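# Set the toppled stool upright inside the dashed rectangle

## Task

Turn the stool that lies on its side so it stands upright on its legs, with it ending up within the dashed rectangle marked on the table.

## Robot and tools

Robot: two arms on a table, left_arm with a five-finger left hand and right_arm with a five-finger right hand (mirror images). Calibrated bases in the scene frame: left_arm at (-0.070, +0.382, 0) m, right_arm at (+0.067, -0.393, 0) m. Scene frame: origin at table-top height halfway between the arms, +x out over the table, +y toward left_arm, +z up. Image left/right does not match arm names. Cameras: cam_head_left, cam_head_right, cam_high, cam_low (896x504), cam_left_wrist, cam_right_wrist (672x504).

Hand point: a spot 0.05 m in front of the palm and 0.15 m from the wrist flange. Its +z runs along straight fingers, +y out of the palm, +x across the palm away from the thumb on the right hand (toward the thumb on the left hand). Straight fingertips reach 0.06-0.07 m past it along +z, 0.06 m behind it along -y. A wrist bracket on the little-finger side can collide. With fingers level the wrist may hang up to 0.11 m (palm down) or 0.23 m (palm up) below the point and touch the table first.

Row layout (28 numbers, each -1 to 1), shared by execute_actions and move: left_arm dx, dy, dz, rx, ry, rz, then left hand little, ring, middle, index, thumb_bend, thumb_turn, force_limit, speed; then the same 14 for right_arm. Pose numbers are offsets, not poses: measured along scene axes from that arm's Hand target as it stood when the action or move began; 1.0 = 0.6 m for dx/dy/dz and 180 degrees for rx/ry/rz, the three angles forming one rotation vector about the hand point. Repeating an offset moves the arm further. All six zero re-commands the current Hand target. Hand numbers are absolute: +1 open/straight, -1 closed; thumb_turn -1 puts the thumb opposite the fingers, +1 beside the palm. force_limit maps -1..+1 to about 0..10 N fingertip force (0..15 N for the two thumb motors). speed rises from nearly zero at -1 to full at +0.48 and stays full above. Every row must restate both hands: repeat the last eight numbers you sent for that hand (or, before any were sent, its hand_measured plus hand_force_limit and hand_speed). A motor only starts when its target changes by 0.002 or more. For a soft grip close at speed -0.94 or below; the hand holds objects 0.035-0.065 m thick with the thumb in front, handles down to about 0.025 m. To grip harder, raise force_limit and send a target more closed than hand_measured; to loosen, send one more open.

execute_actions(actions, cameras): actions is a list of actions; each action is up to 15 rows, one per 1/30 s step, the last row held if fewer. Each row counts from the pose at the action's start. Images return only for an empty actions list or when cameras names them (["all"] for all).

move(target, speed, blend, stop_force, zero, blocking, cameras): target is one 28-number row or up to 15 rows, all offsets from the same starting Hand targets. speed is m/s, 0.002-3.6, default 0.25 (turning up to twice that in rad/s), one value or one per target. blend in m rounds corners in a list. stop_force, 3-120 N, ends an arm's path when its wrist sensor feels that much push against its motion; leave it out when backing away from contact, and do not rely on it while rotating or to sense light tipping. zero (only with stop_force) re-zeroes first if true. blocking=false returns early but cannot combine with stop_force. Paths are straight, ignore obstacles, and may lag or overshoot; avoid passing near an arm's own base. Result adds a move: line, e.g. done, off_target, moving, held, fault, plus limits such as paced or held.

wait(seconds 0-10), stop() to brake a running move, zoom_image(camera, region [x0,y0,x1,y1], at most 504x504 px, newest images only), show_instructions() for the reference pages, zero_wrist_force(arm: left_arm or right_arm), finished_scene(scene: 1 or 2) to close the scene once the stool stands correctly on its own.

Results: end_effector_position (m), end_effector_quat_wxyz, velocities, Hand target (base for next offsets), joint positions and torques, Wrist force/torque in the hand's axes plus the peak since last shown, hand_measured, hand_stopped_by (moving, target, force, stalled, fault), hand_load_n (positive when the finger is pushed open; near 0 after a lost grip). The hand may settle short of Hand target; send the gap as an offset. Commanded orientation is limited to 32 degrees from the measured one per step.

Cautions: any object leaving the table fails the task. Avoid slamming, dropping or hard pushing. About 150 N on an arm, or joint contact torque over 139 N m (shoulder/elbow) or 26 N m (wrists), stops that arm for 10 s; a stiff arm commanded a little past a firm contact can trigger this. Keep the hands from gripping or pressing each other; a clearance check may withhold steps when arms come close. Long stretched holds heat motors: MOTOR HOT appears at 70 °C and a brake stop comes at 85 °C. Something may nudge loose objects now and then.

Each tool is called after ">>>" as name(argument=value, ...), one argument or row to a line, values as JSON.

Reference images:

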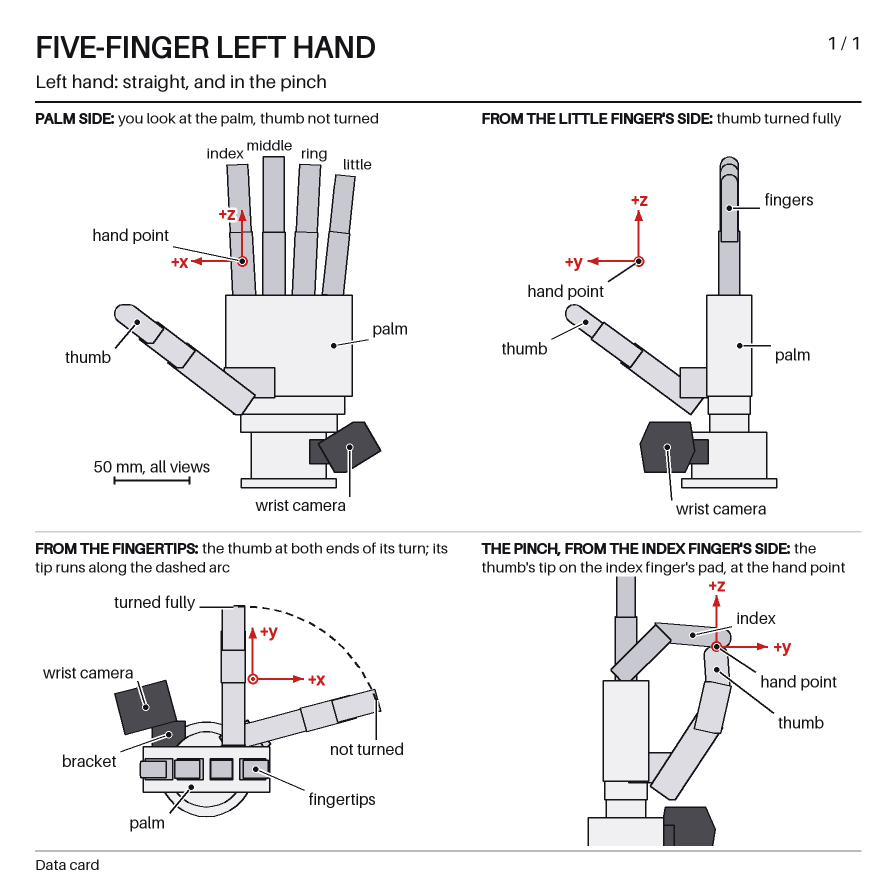

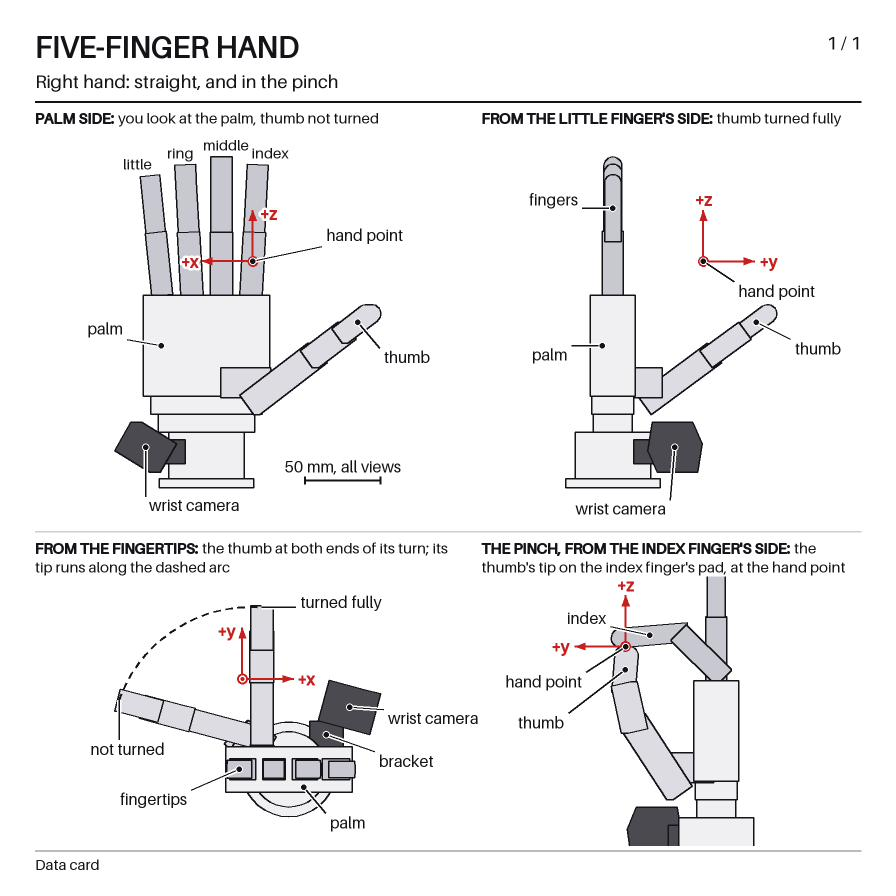

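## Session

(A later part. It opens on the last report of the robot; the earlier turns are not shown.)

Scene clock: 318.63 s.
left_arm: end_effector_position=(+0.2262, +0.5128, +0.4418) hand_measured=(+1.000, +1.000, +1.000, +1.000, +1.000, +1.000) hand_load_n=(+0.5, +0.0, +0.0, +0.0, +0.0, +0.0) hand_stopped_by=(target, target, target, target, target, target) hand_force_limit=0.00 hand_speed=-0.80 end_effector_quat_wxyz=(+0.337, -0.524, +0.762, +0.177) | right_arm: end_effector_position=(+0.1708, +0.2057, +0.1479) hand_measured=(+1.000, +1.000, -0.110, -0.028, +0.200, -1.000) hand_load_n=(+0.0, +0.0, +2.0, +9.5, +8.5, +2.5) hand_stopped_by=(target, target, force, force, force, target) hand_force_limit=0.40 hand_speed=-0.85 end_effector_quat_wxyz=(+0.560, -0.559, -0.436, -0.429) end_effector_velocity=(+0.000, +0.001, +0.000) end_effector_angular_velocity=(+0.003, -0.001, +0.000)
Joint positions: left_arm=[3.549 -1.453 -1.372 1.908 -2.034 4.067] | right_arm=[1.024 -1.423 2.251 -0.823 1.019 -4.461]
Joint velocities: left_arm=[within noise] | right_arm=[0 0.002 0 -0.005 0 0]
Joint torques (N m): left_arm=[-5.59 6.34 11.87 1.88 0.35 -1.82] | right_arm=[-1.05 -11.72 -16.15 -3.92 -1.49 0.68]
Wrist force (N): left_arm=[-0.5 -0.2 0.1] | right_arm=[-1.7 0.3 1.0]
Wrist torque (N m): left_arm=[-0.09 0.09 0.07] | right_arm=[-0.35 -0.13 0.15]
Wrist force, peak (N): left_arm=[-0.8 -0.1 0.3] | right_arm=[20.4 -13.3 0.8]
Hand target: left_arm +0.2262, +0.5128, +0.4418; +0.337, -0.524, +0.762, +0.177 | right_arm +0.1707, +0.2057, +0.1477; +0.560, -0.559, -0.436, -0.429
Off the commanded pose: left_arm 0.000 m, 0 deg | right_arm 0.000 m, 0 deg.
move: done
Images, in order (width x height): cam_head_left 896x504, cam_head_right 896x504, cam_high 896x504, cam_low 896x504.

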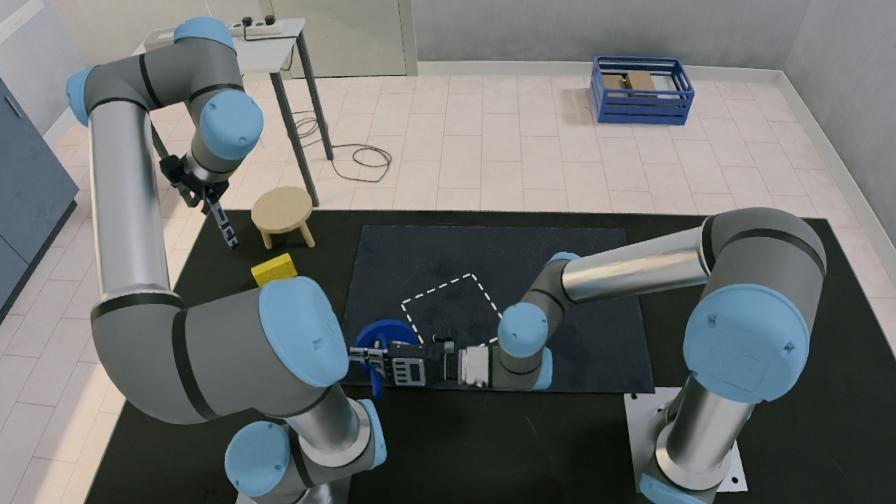

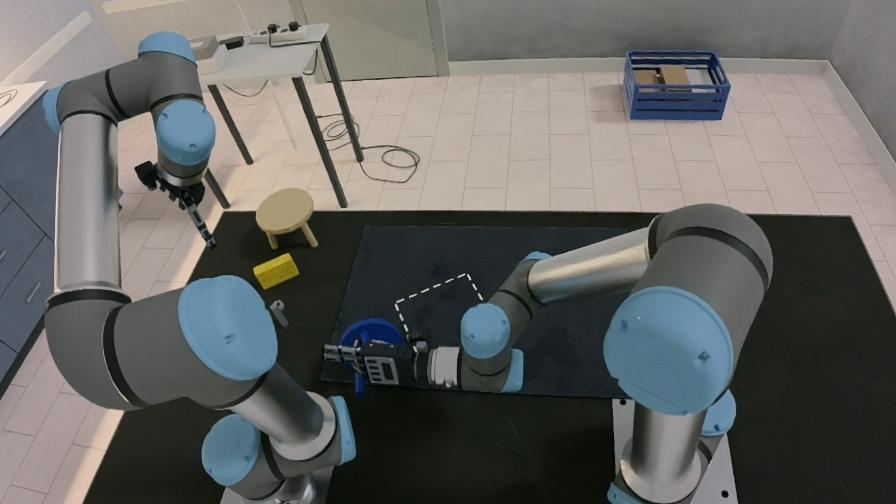

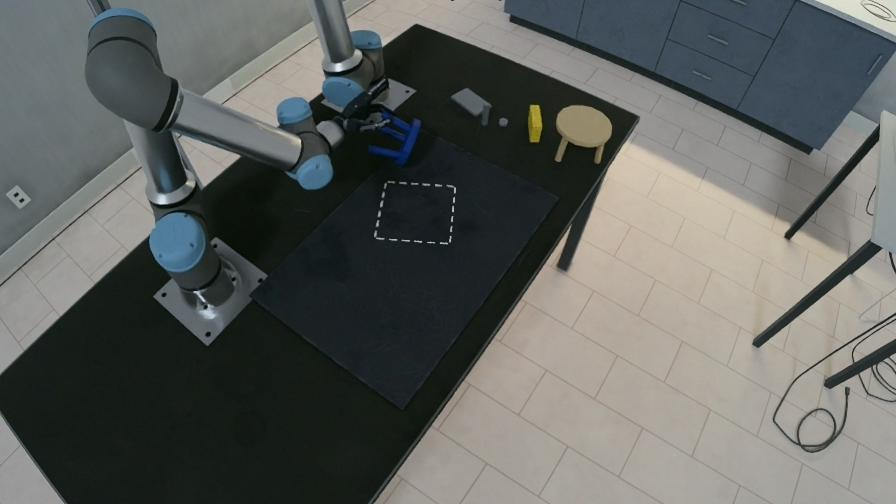

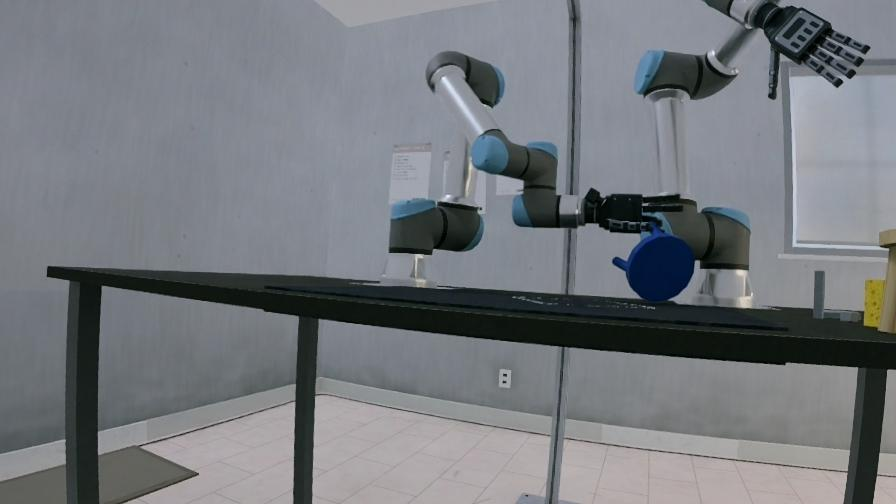

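>>> move(
  target=[
    [0,0,0,0,0,0,1,1,1,1,1,1,0,-0.8,0.02,-0.02,0.06,0,-0.0833,0,1,1,-0.3,-0.3,-0.2,-1,0.4,-0.85],
    [0,0,0,0,0,0,1,1,1,1,1,1,0,-0.8,0.15,-0.15,0.07,-0.0323,-0.0780,-0.2491,1,1,-0.3,-0.3,-0.2,-1,0.4,-0.85],
  ],
  cameras=["cam_head_left","cam_head_right","cam_low","cam_high","cam_left_wrist"],
  blend=0.01,
  speed=0.15,
)

Scene clock: 341.77 s.
left_arm: end_effector_position=(+0.2262, +0.5128, +0.4418) hand_measured=(+1.000, +1.000, +1.000, +1.000, +1.000, +1.000) hand_load_n=(+0.0, +0.0, +0.0, +0.0, +0.0, +0.0) hand_stopped_by=(target, target, target, target, target, target) hand_force_limit=0.00 hand_speed=-0.80 end_effector_quat_wxyz=(+0.337, -0.524, +0.762, +0.177) | right_arm: end_effector_position=(+0.2607, +0.1158, +0.1896) hand_measured=(+1.000, +1.000, -0.110, -0.028, +0.200, -1.000) hand_load_n=(-0.5, +0.0, +2.0, +9.5, +8.5, +3.0) hand_stopped_by=(target, target, force, force, force, target) hand_force_limit=0.40 hand_speed=-0.85 end_effector_quat_wxyz=(-0.270, +0.654, +0.274, +0.651)
Joint positions: left_arm=[3.549 -1.453 -1.372 1.908 -2.034 4.067] | right_arm=[1.271 -1.431 2.162 -0.723 2.054 -4.712]
Joint torques (N m): left_arm=[-4.29 6.31 12.88 1.69 0.47 -1.96] | right_arm=[-7.9 -39.54 -9.46 -3.61 -0.48 0.22]
Wrist force (N): left_arm=[-0.6 -0.1 0.3] | right_arm=[-0.1 -0.8 1.2]
Wrist torque (N m): left_arm=[-0.09 0.11 0.06] | right_arm=[-0.42 -0.40 0.36]
Wrist force, peak (N): left_arm=[-0.7 -0.5 0.3] | right_arm=[-2.1 0.9 1.0]
Hand target: left_arm +0.2262, +0.5128, +0.4418; +0.337, -0.524, +0.762, +0.177 | right_arm +0.2607, +0.1157, +0.1897; -0.270, +0.654, +0.274, +0.651
Off the commanded pose: left_arm 0.000 m, 0 deg | right_arm 0.000 m, 0 deg.
move: done
Images, in order (width x height): cam_head_left 896x504, cam_head_right 896x504, cam_high 896x504, cam_low 896x504, cam_left_wrist 672x504.

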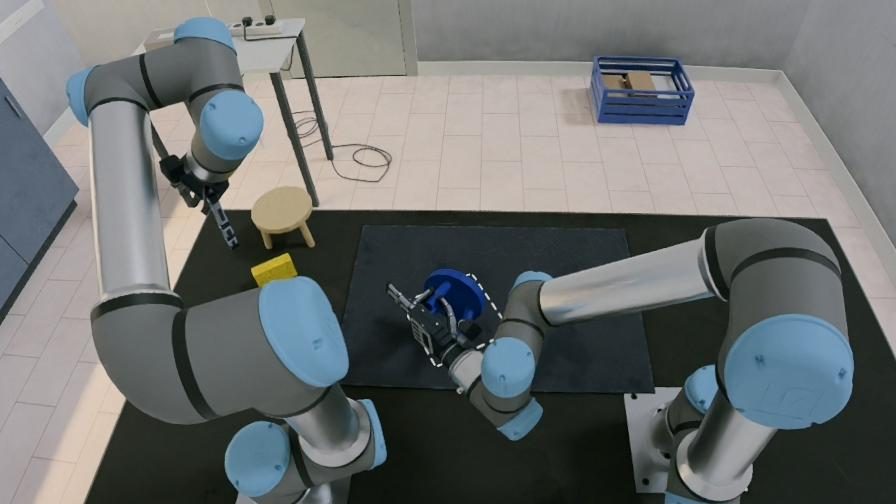

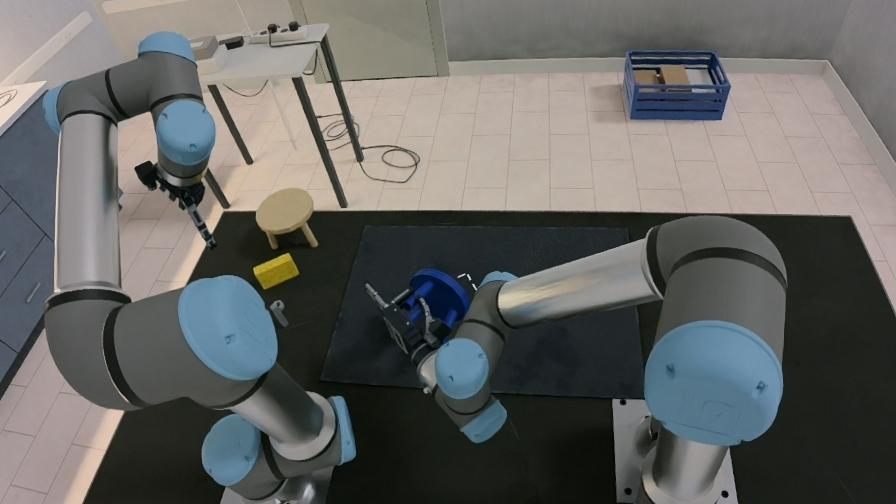

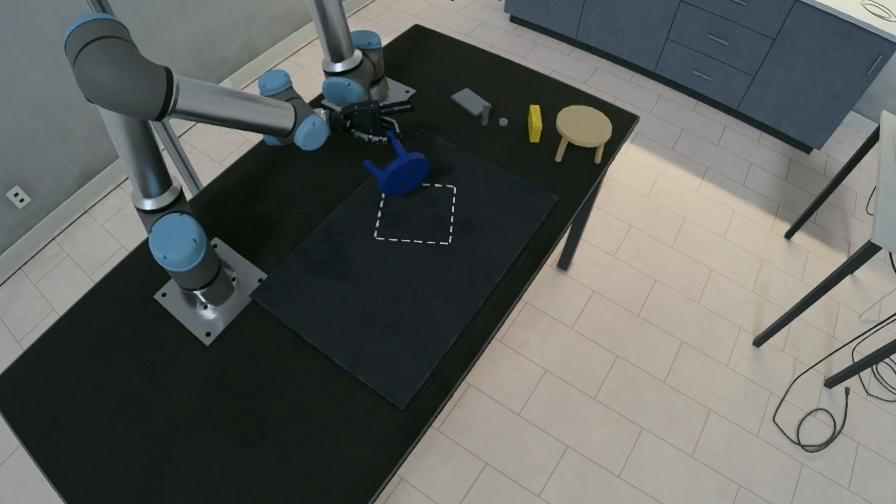

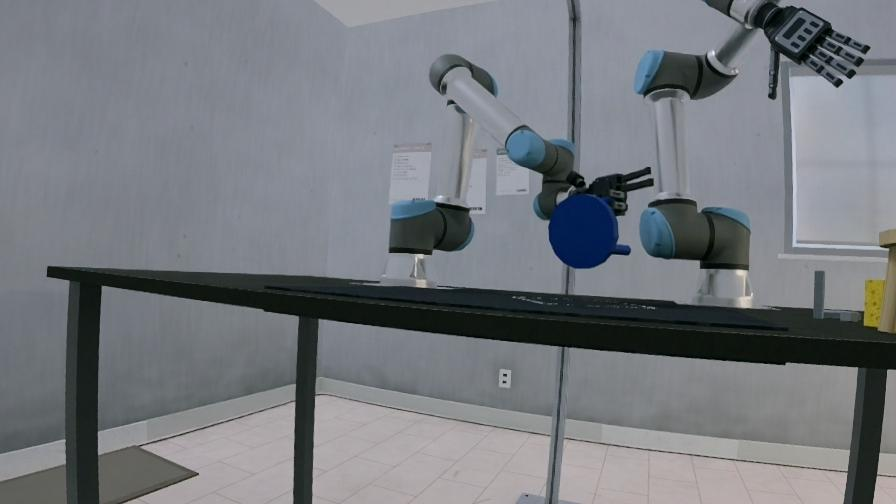

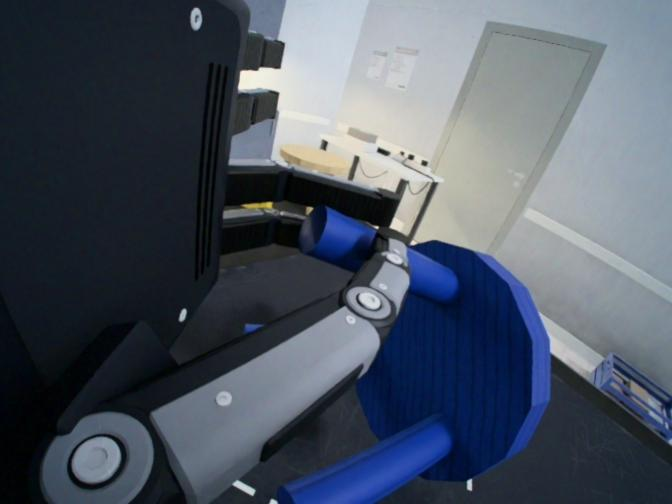

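>>> zoom_image(
  camera="cam_high",
  region=[320, 70, 480, 230],
)

>>> zoom_image(
  camera="cam_head_left",
  region=[370, 240, 550, 400],
)

>>> zoom_image(
  camera="cam_low",
  region=[500, 140, 700, 320],
)

Scaled by 3.150 from the camera's 896x504 image, which has a finer 1280x720 frame.

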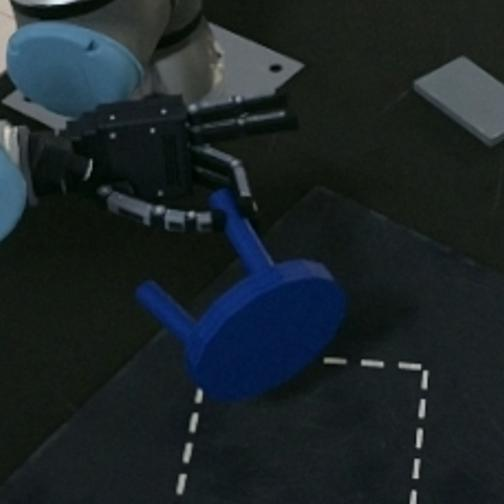

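Scaled by 2.800 from the camera's 896x504 image, which has a finer 1280x720 frame.

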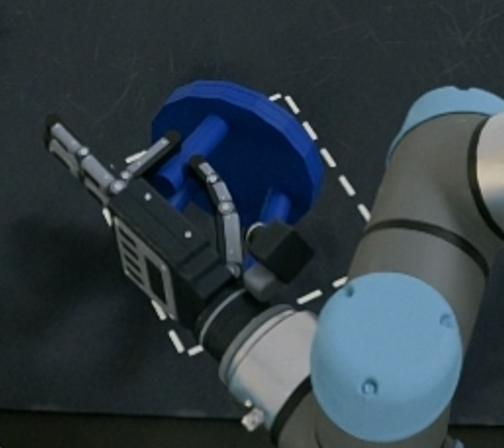

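Scaled by 2.520 from the camera's 896x504 image, which has a finer 1280x720 frame.

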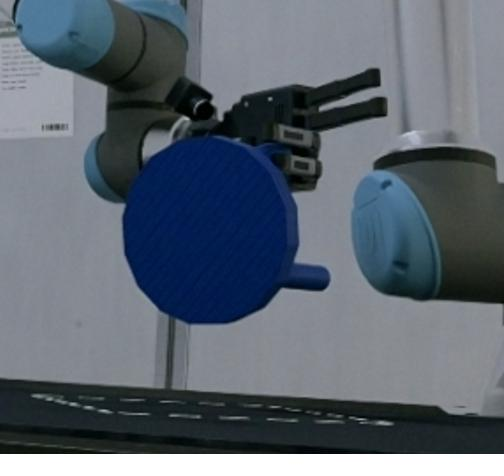

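>>> move(
  target=[
    [0,0,0,0,0,0,1,1,1,1,1,1,0,-0.8,0.149,-0.168,-0.016,0,0,-0.25,1,1,-0.3,-0.3,-0.2,-1,0.4,-0.85],
  ],
  cameras=["cam_head_left","cam_head_right","cam_low","cam_high","cam_left_wrist"],
  speed=0.15,
)

>>> zoom_image(
  camera="cam_high",
  region=[320, 100, 480, 260],
)

>>> zoom_image(
  camera="cam_head_left",
  region=[400, 230, 580, 410],
)

>>> zoom_image(
  camera="cam_low",
  region=[460, 140, 660, 320],
)

Scene clock: 352.30 s.
left_arm: end_effector_position=(+0.2262, +0.5128, +0.4418) hand_measured=(+1.000, +1.000, +1.000, +1.000, +1.000, +1.000) hand_load_n=(+0.0, +0.0, +0.0, +0.0, +0.0, +0.0) hand_stopped_by=(target, target, target, target, target, target) hand_force_limit=0.00 hand_speed=-0.80 end_effector_quat_wxyz=(+0.337, -0.524, +0.762, +0.177) | right_arm: end_effector_position=(+0.3502, +0.0149, +0.1800) hand_measured=(+1.000, +1.000, -0.110, -0.028, +0.200, -1.000) hand_load_n=(+0.0, +0.0, +2.5, +9.5, +8.0, +2.5) hand_stopped_by=(target, target, force, force, force, target) hand_force_limit=0.40 hand_speed=-0.85 end_effector_quat_wxyz=(+0.000, +0.710, +0.003, +0.705)
Joint positions: left_arm=[3.549 -1.453 -1.372 1.908 -2.034 4.067] | right_arm=[1.209 -1.215 1.902 -0.668 2.778 -4.698]
Joint torques (N m): left_arm=[-4.79 6.29 13.58 1.78 0.29 -1.72] | right_arm=[9.45 -49.68 -8.76 -2.24 -2.09 0.15]
Wrist force (N): left_arm=[-0.4 -0.2 0.2] | right_arm=[-0.2 -0.2 0.7]
Wrist torque (N m): left_arm=[-0.09 0.07 0.07] | right_arm=[-0.28 -0.30 0.41]
Wrist force, peak (N): left_arm=[-0.7 0.0 0.4] | right_arm=[-0.5 -0.1 1.9]
Hand target: left_arm +0.2262, +0.5128, +0.4418; +0.337, -0.524, +0.762, +0.177 | right_arm +0.3501, +0.0149, +0.1801; +0.000, +0.709, +0.003, +0.705
Off the commanded pose: left_arm 0.000 m, 0 deg | right_arm 0.000 m, 0 deg.
move: done
Images, in order (width x height): cam_head_left 896x504, cam_head_right 896x504, cam_high 896x504, cam_low 896x504, cam_left_wrist 672x504.

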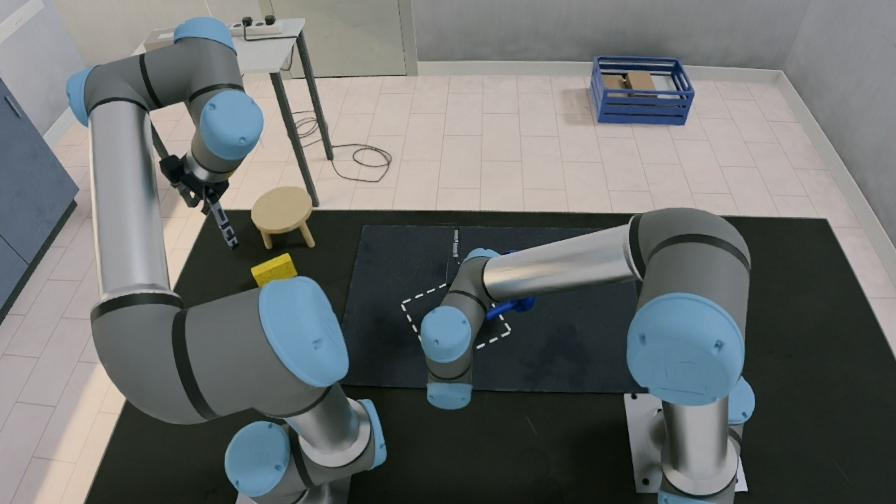

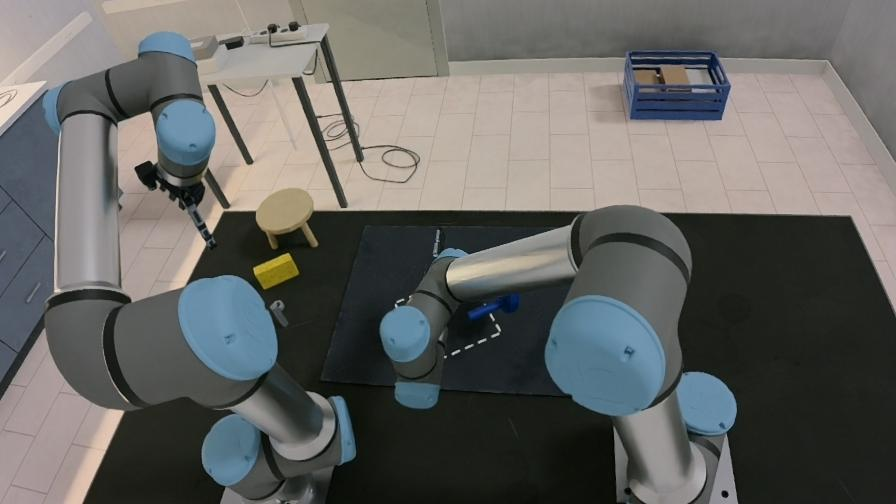

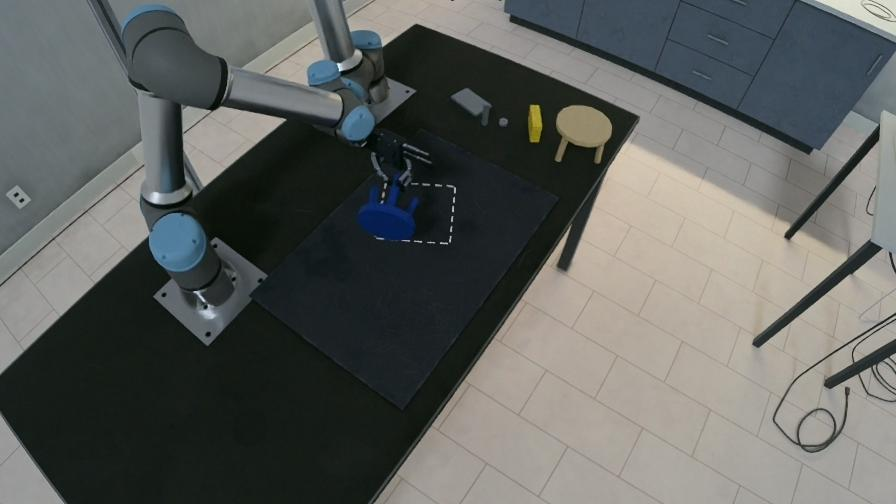

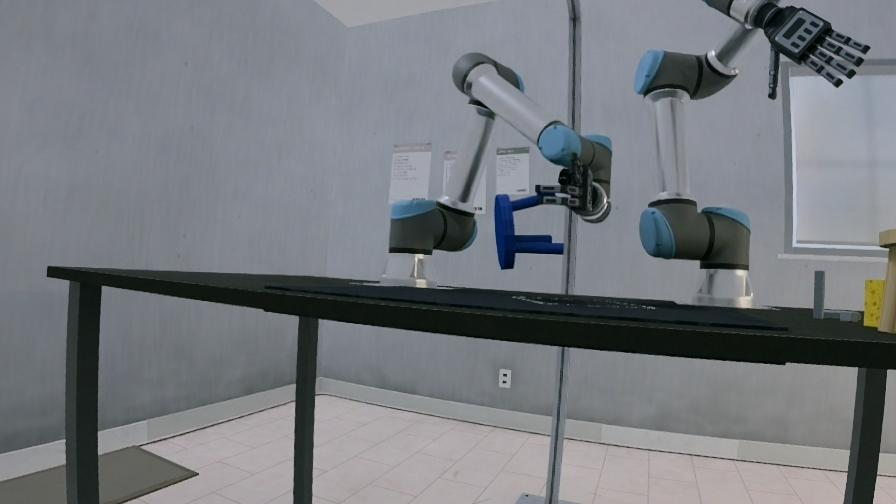

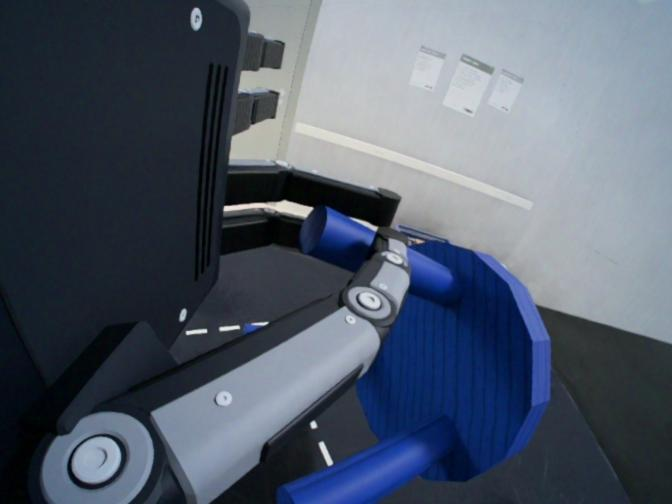

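Scaled by 3.150 from the camera's 896x504 image, which has a finer 1280x720 frame.

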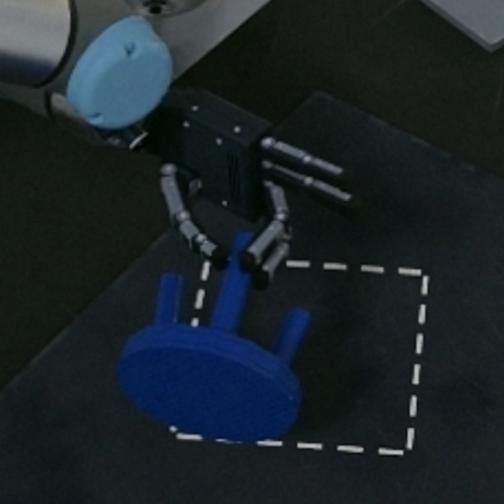

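Scaled by 2.800 from the camera's 896x504 image, which has a finer 1280x720 frame.

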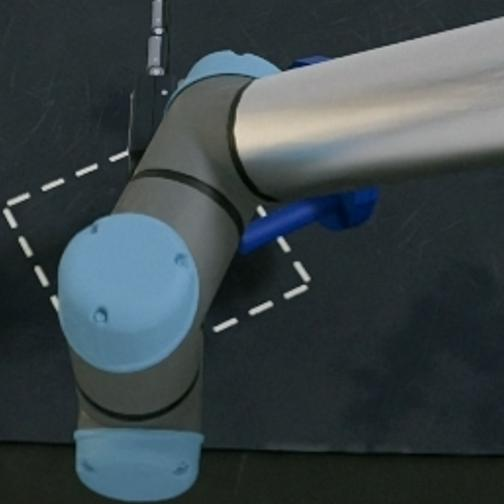

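Scaled by 2.520 from the camera's 896x504 image, which has a finer 1280x720 frame.

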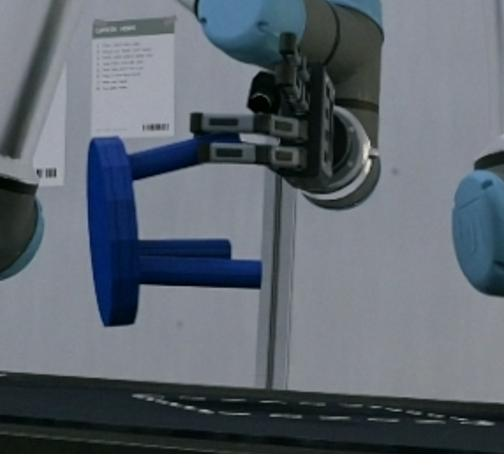

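>>> move(
  target=[
    [0,0,0,0,0,0,1,1,1,1,1,1,0,-0.8,0,0.05,-0.055,-0.1222,0,0,1,1,-0.3,-0.3,-0.2,-1,0.4,-0.85],
  ],
  cameras=["cam_low","cam_high"],
  speed=0.1,
)

>>> zoom_image(
  camera="cam_high",
  region=[320, 100, 480, 260],
)

>>> zoom_image(
  camera="cam_low",
  region=[460, 140, 660, 320],
)

Scene clock: 365.90 s.
left_arm: end_effector_position=(+0.2262, +0.5128, +0.4418) hand_measured=(+1.000, +1.000, +1.000, +1.000, +1.000, +1.000) hand_load_n=(+0.0, +0.0, +0.0, +0.0, +0.0, +0.5) hand_stopped_by=(target, target, target, target, target, target) hand_force_limit=0.00 hand_speed=-0.80 end_effector_quat_wxyz=(+0.337, -0.524, +0.762, +0.177) | right_arm: end_effector_position=(+0.3501, +0.0155, +0.1794) hand_measured=(+1.000, +1.000, -0.110, -0.028, +0.200, -1.000) hand_load_n=(+0.0, -0.5, +2.5, +9.5, +8.5, +3.0) hand_stopped_by=(target, target, force, force, force, target) hand_force_limit=0.40 hand_speed=-0.85 end_effector_quat_wxyz=(+0.003, +0.710, +0.006, +0.705)
Joint positions: left_arm=[3.549 -1.453 -1.372 1.908 -2.034 4.067] | right_arm=[1.21 -1.211 1.9 -0.67 2.779 -4.707]
Joint torques (N m): left_arm=[-3.57 6.77 13.03 1.64 0.65 -1.69] | right_arm=[6.19 -40.35 -17.07 0.11 1.17 1.16]
Wrist force (N): left_arm=[-0.3 -0.2 0.2] | right_arm=[-0.3 -0.1 0.6]
Wrist torque (N m): left_arm=[-0.09 0.06 0.08] | right_arm=[-0.25 -0.30 0.49]
Wrist force, peak (N): left_arm=[-0.7 -0.3 0.3] | right_arm=[-1.4 -0.2 0.6]
Hand target: left_arm +0.2262, +0.5128, +0.4418; +0.337, -0.524, +0.762, +0.177 | right_arm +0.3501, +0.0155, +0.1794; +0.003, +0.710, +0.006, +0.705 (not the last commanded pose)
Off the commanded pose: left_arm 0.000 m, 0 deg | right_arm 0.044 m, 21 deg.
move: held (right_arm; a check stopped the path); limits=held
pose unreachable (right arm): on one or more control steps of this call, first in action 0 (counted from 0), this arm could not follow its commanded pose, so it was not sent that pose on those steps. It may still have moved: this result reports where it is.
cause: moving toward the commanded pose would bring two parts of the arm too close to each other (joints 4 (wrist 1) to 6 (wrist 3) lie between them).
Images, in order (width x height): cam_high 896x504, cam_low 896x504.

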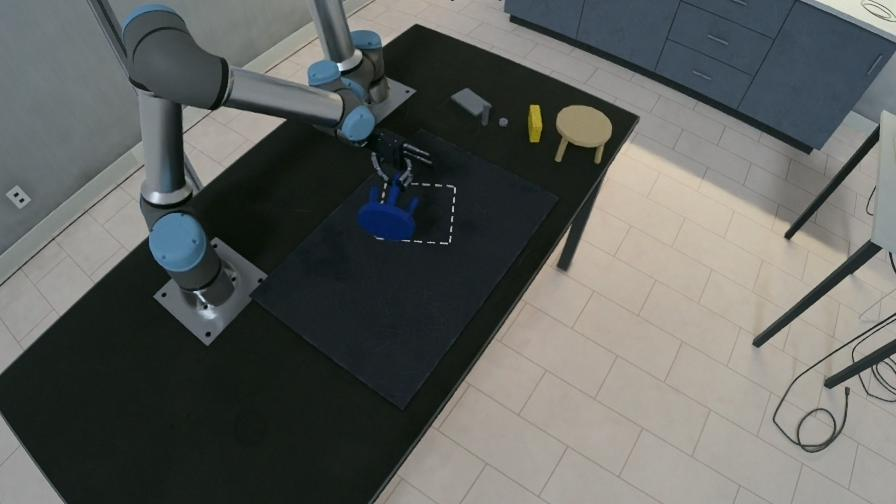

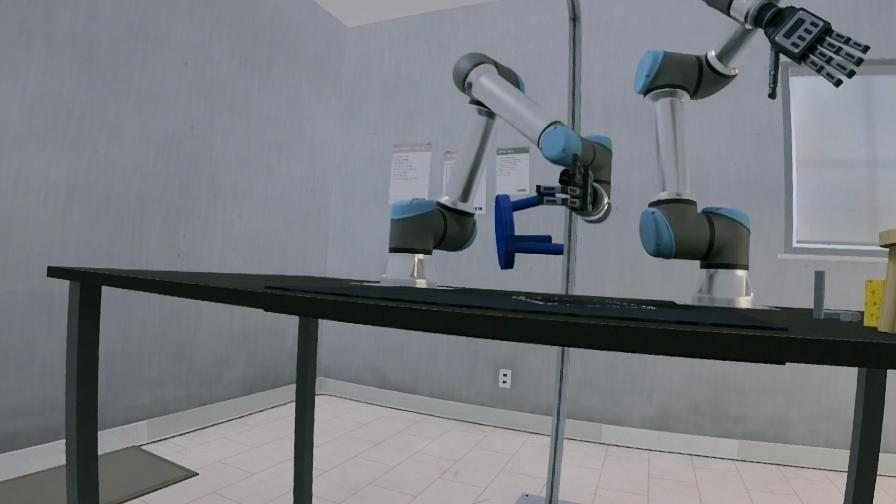

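Scaled by 3.150 from the camera's 896x504 image, which has a finer 1280x720 frame.

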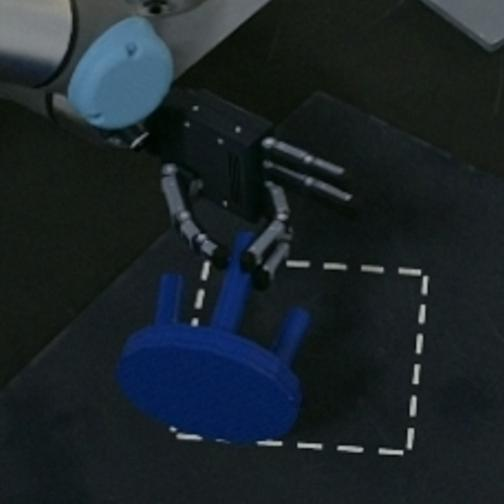

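Scaled by 2.520 from the camera's 896x504 image, which has a finer 1280x720 frame.

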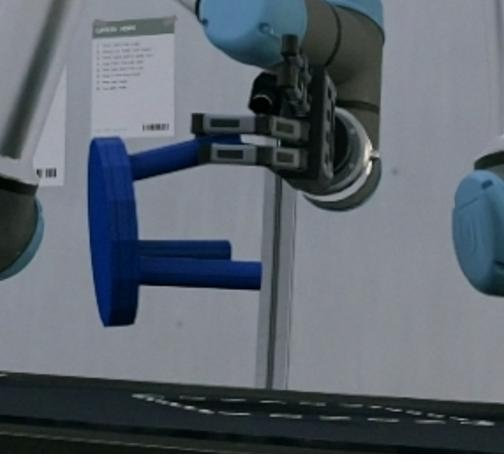

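>>> move(
  target=[
    [0,0,0,0,0,0,1,1,1,1,1,1,0,-0.8,0.018,0.051,0,0,0,0.139,1,1,-0.3,-0.3,-0.2,-1,0.4,-0.85],
  ],
  speed=0.1,
)

>>> move(
  target=[
    [0,0,0,0,0,0,1,1,1,1,1,1,0,-0.8,0,0,-0.02,-0.1108,-0.0517,0,1,1,-0.3,-0.3,-0.2,-1,0.4,-0.85],
  ],
  cameras=["cam_head_left","cam_low","cam_high"],
  speed=0.1,
)

>>> zoom_image(
  camera="cam_high",
  region=[320, 100, 480, 260],
)

>>> zoom_image(
  camera="cam_low",
  region=[460, 140, 660, 320],
)

Scene clock: 375.97 s.
left_arm: end_effector_position=(+0.2262, +0.5128, +0.4418) hand_measured=(+1.000, +1.000, +1.000, +1.000, +1.000, +1.000) hand_load_n=(+0.0, +0.0, +0.0, +0.0, -0.5, +0.0) hand_stopped_by=(target, target, target, target, target, target) hand_force_limit=0.00 hand_speed=-0.80 end_effector_quat_wxyz=(+0.337, -0.524, +0.762, +0.177) | right_arm: end_effector_position=(+0.3609, +0.0460, +0.1795) hand_measured=(+1.000, +1.000, -0.110, -0.028, +0.200, -1.000) hand_load_n=(-0.5, +0.0, +2.5, +9.5, +8.5, +3.0) hand_stopped_by=(target, target, force, force, force, target) hand_force_limit=0.40 hand_speed=-0.85 end_effector_quat_wxyz=(-0.150, +0.691, +0.160, +0.689)
Joint positions: left_arm=[3.549 -1.453 -1.372 1.908 -2.034 4.067] | right_arm=[1.111 -1.378 2.132 -0.746 2.243 -4.72]
Joint torques (N m): left_arm=[-4.02 6.97 14.09 1.84 0.4 -1.8] | right_arm=[9.56 -13.13 -28.5 -0.34 1.37 -1.2]
Wrist force (N): left_arm=[-0.7 -0.2 0.2] | right_arm=[-0.2 -0.4 1.4]
Wrist torque (N m): left_arm=[-0.09 0.11 0.06] | right_arm=[-0.39 -0.39 0.55]
Wrist force, peak (N): left_arm=[-0.8 -0.1 0.4] | right_arm=[-0.9 -0.3 1.6]
Hand target: left_arm +0.2262, +0.5128, +0.4418; +0.337, -0.524, +0.762, +0.177 | right_arm +0.3609, +0.0461, +0.1794; -0.150, +0.691, +0.160, +0.689
Off the commanded pose: left_arm 0.000 m, 0 deg | right_arm 0.000 m, 0 deg.
move: done

Scene clock: 378.30 s.
left_arm: end_effector_position=(+0.2262, +0.5128, +0.4418) hand_measured=(+1.000, +1.000, +1.000, +1.000, +1.000, +1.000) hand_load_n=(+0.0, +0.0, +0.0, +0.0, +0.0, +0.0) hand_stopped_by=(target, target, target, target, target, target) hand_force_limit=0.00 hand_speed=-0.80 end_effector_quat_wxyz=(+0.337, -0.524, +0.762, +0.177) | right_arm: end_effector_position=(+0.3609, +0.0461, +0.1673) hand_measured=(+1.000, +1.000, -0.110, -0.028, +0.196, -1.000) hand_load_n=(+0.0, +0.0, +0.0, +0.0, +0.0, +0.0) hand_stopped_by=(target, target, force, force, force, target) hand_force_limit=0.40 hand_speed=-0.85 end_effector_quat_wxyz=(-0.015, +0.649, +0.288, +0.704)
Joint positions: left_arm=[3.549 -1.453 -1.372 1.908 -2.034 4.067] | right_arm=[1.127 -1.29 2.148 -0.847 2.262 -5.102]
Joint torques (N m): left_arm=[-4.15 7 13.82 1.74 0.3 -1.74] | right_arm=[5.28 -42.99 -13.61 0.03 1.72 0.38]
Wrist force (N): left_arm=[-0.6 0.0 0.3] | right_arm=[2.0 0.0 1.4]
Wrist torque (N m): left_arm=[-0.08 0.11 0.06] | right_arm=[-0.34 -0.31 0.21]
Wrist force, peak (N): left_arm=[-0.8 -0.2 0.3] | right_arm=[3.1 0.0 1.1]
Hand target: left_arm +0.2262, +0.5128, +0.4418; +0.337, -0.524, +0.762, +0.177 | right_arm +0.3609, +0.0461, +0.1674; -0.015, +0.649, +0.288, +0.704
Off the commanded pose: left_arm 0.000 m, 0 deg | right_arm 0.000 m, 0 deg.
move: done
Images, in order (width x height): cam_head_left 896x504, cam_high 896x504, cam_low 896x504.

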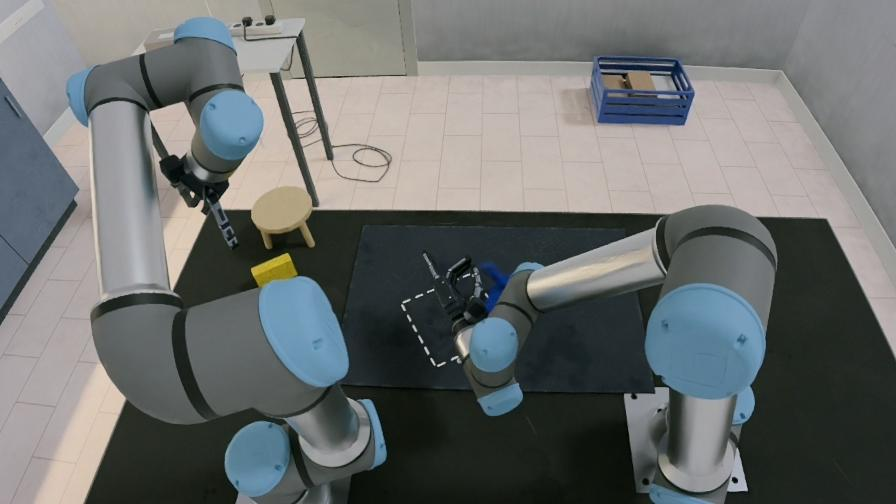

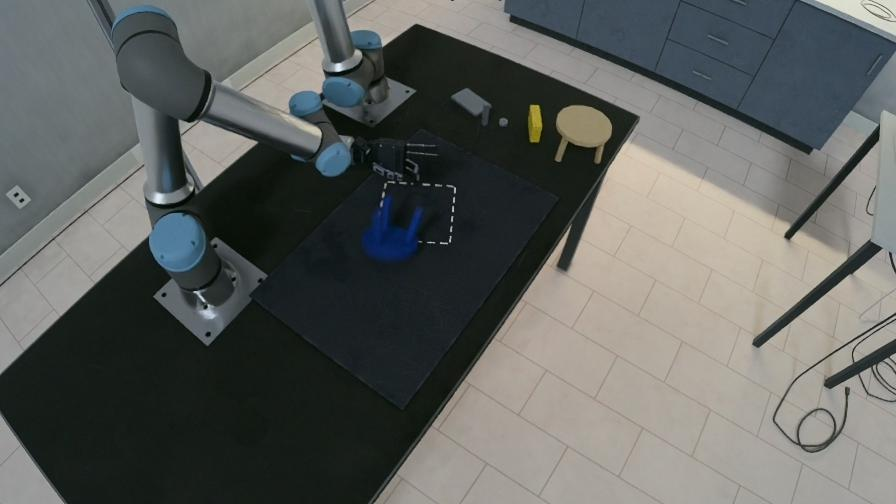

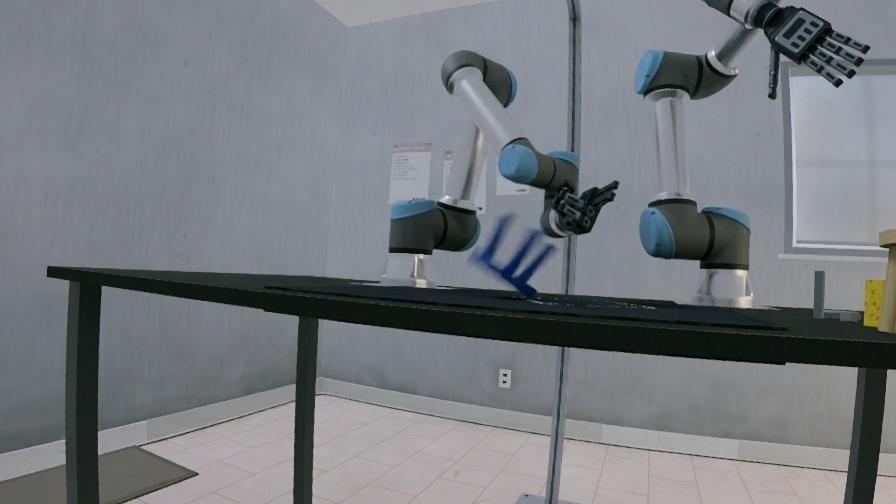

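Scaled by 3.150 from the camera's 896x504 image, which has a finer 1280x720 frame.

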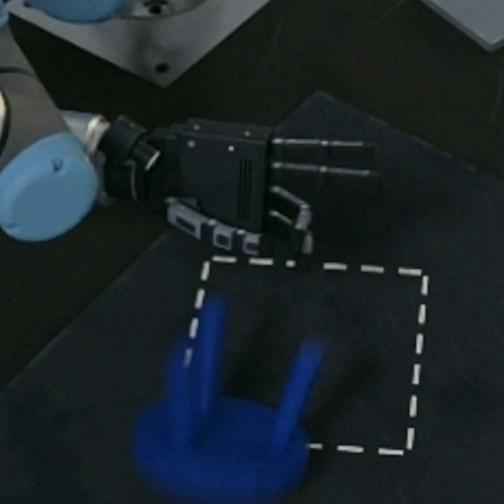

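Scaled by 2.520 from the camera's 896x504 image, which has a finer 1280x720 frame.

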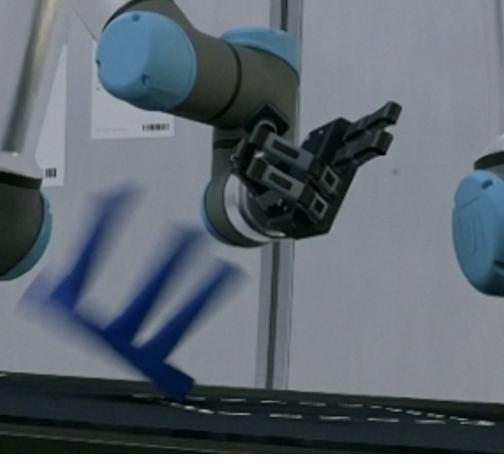

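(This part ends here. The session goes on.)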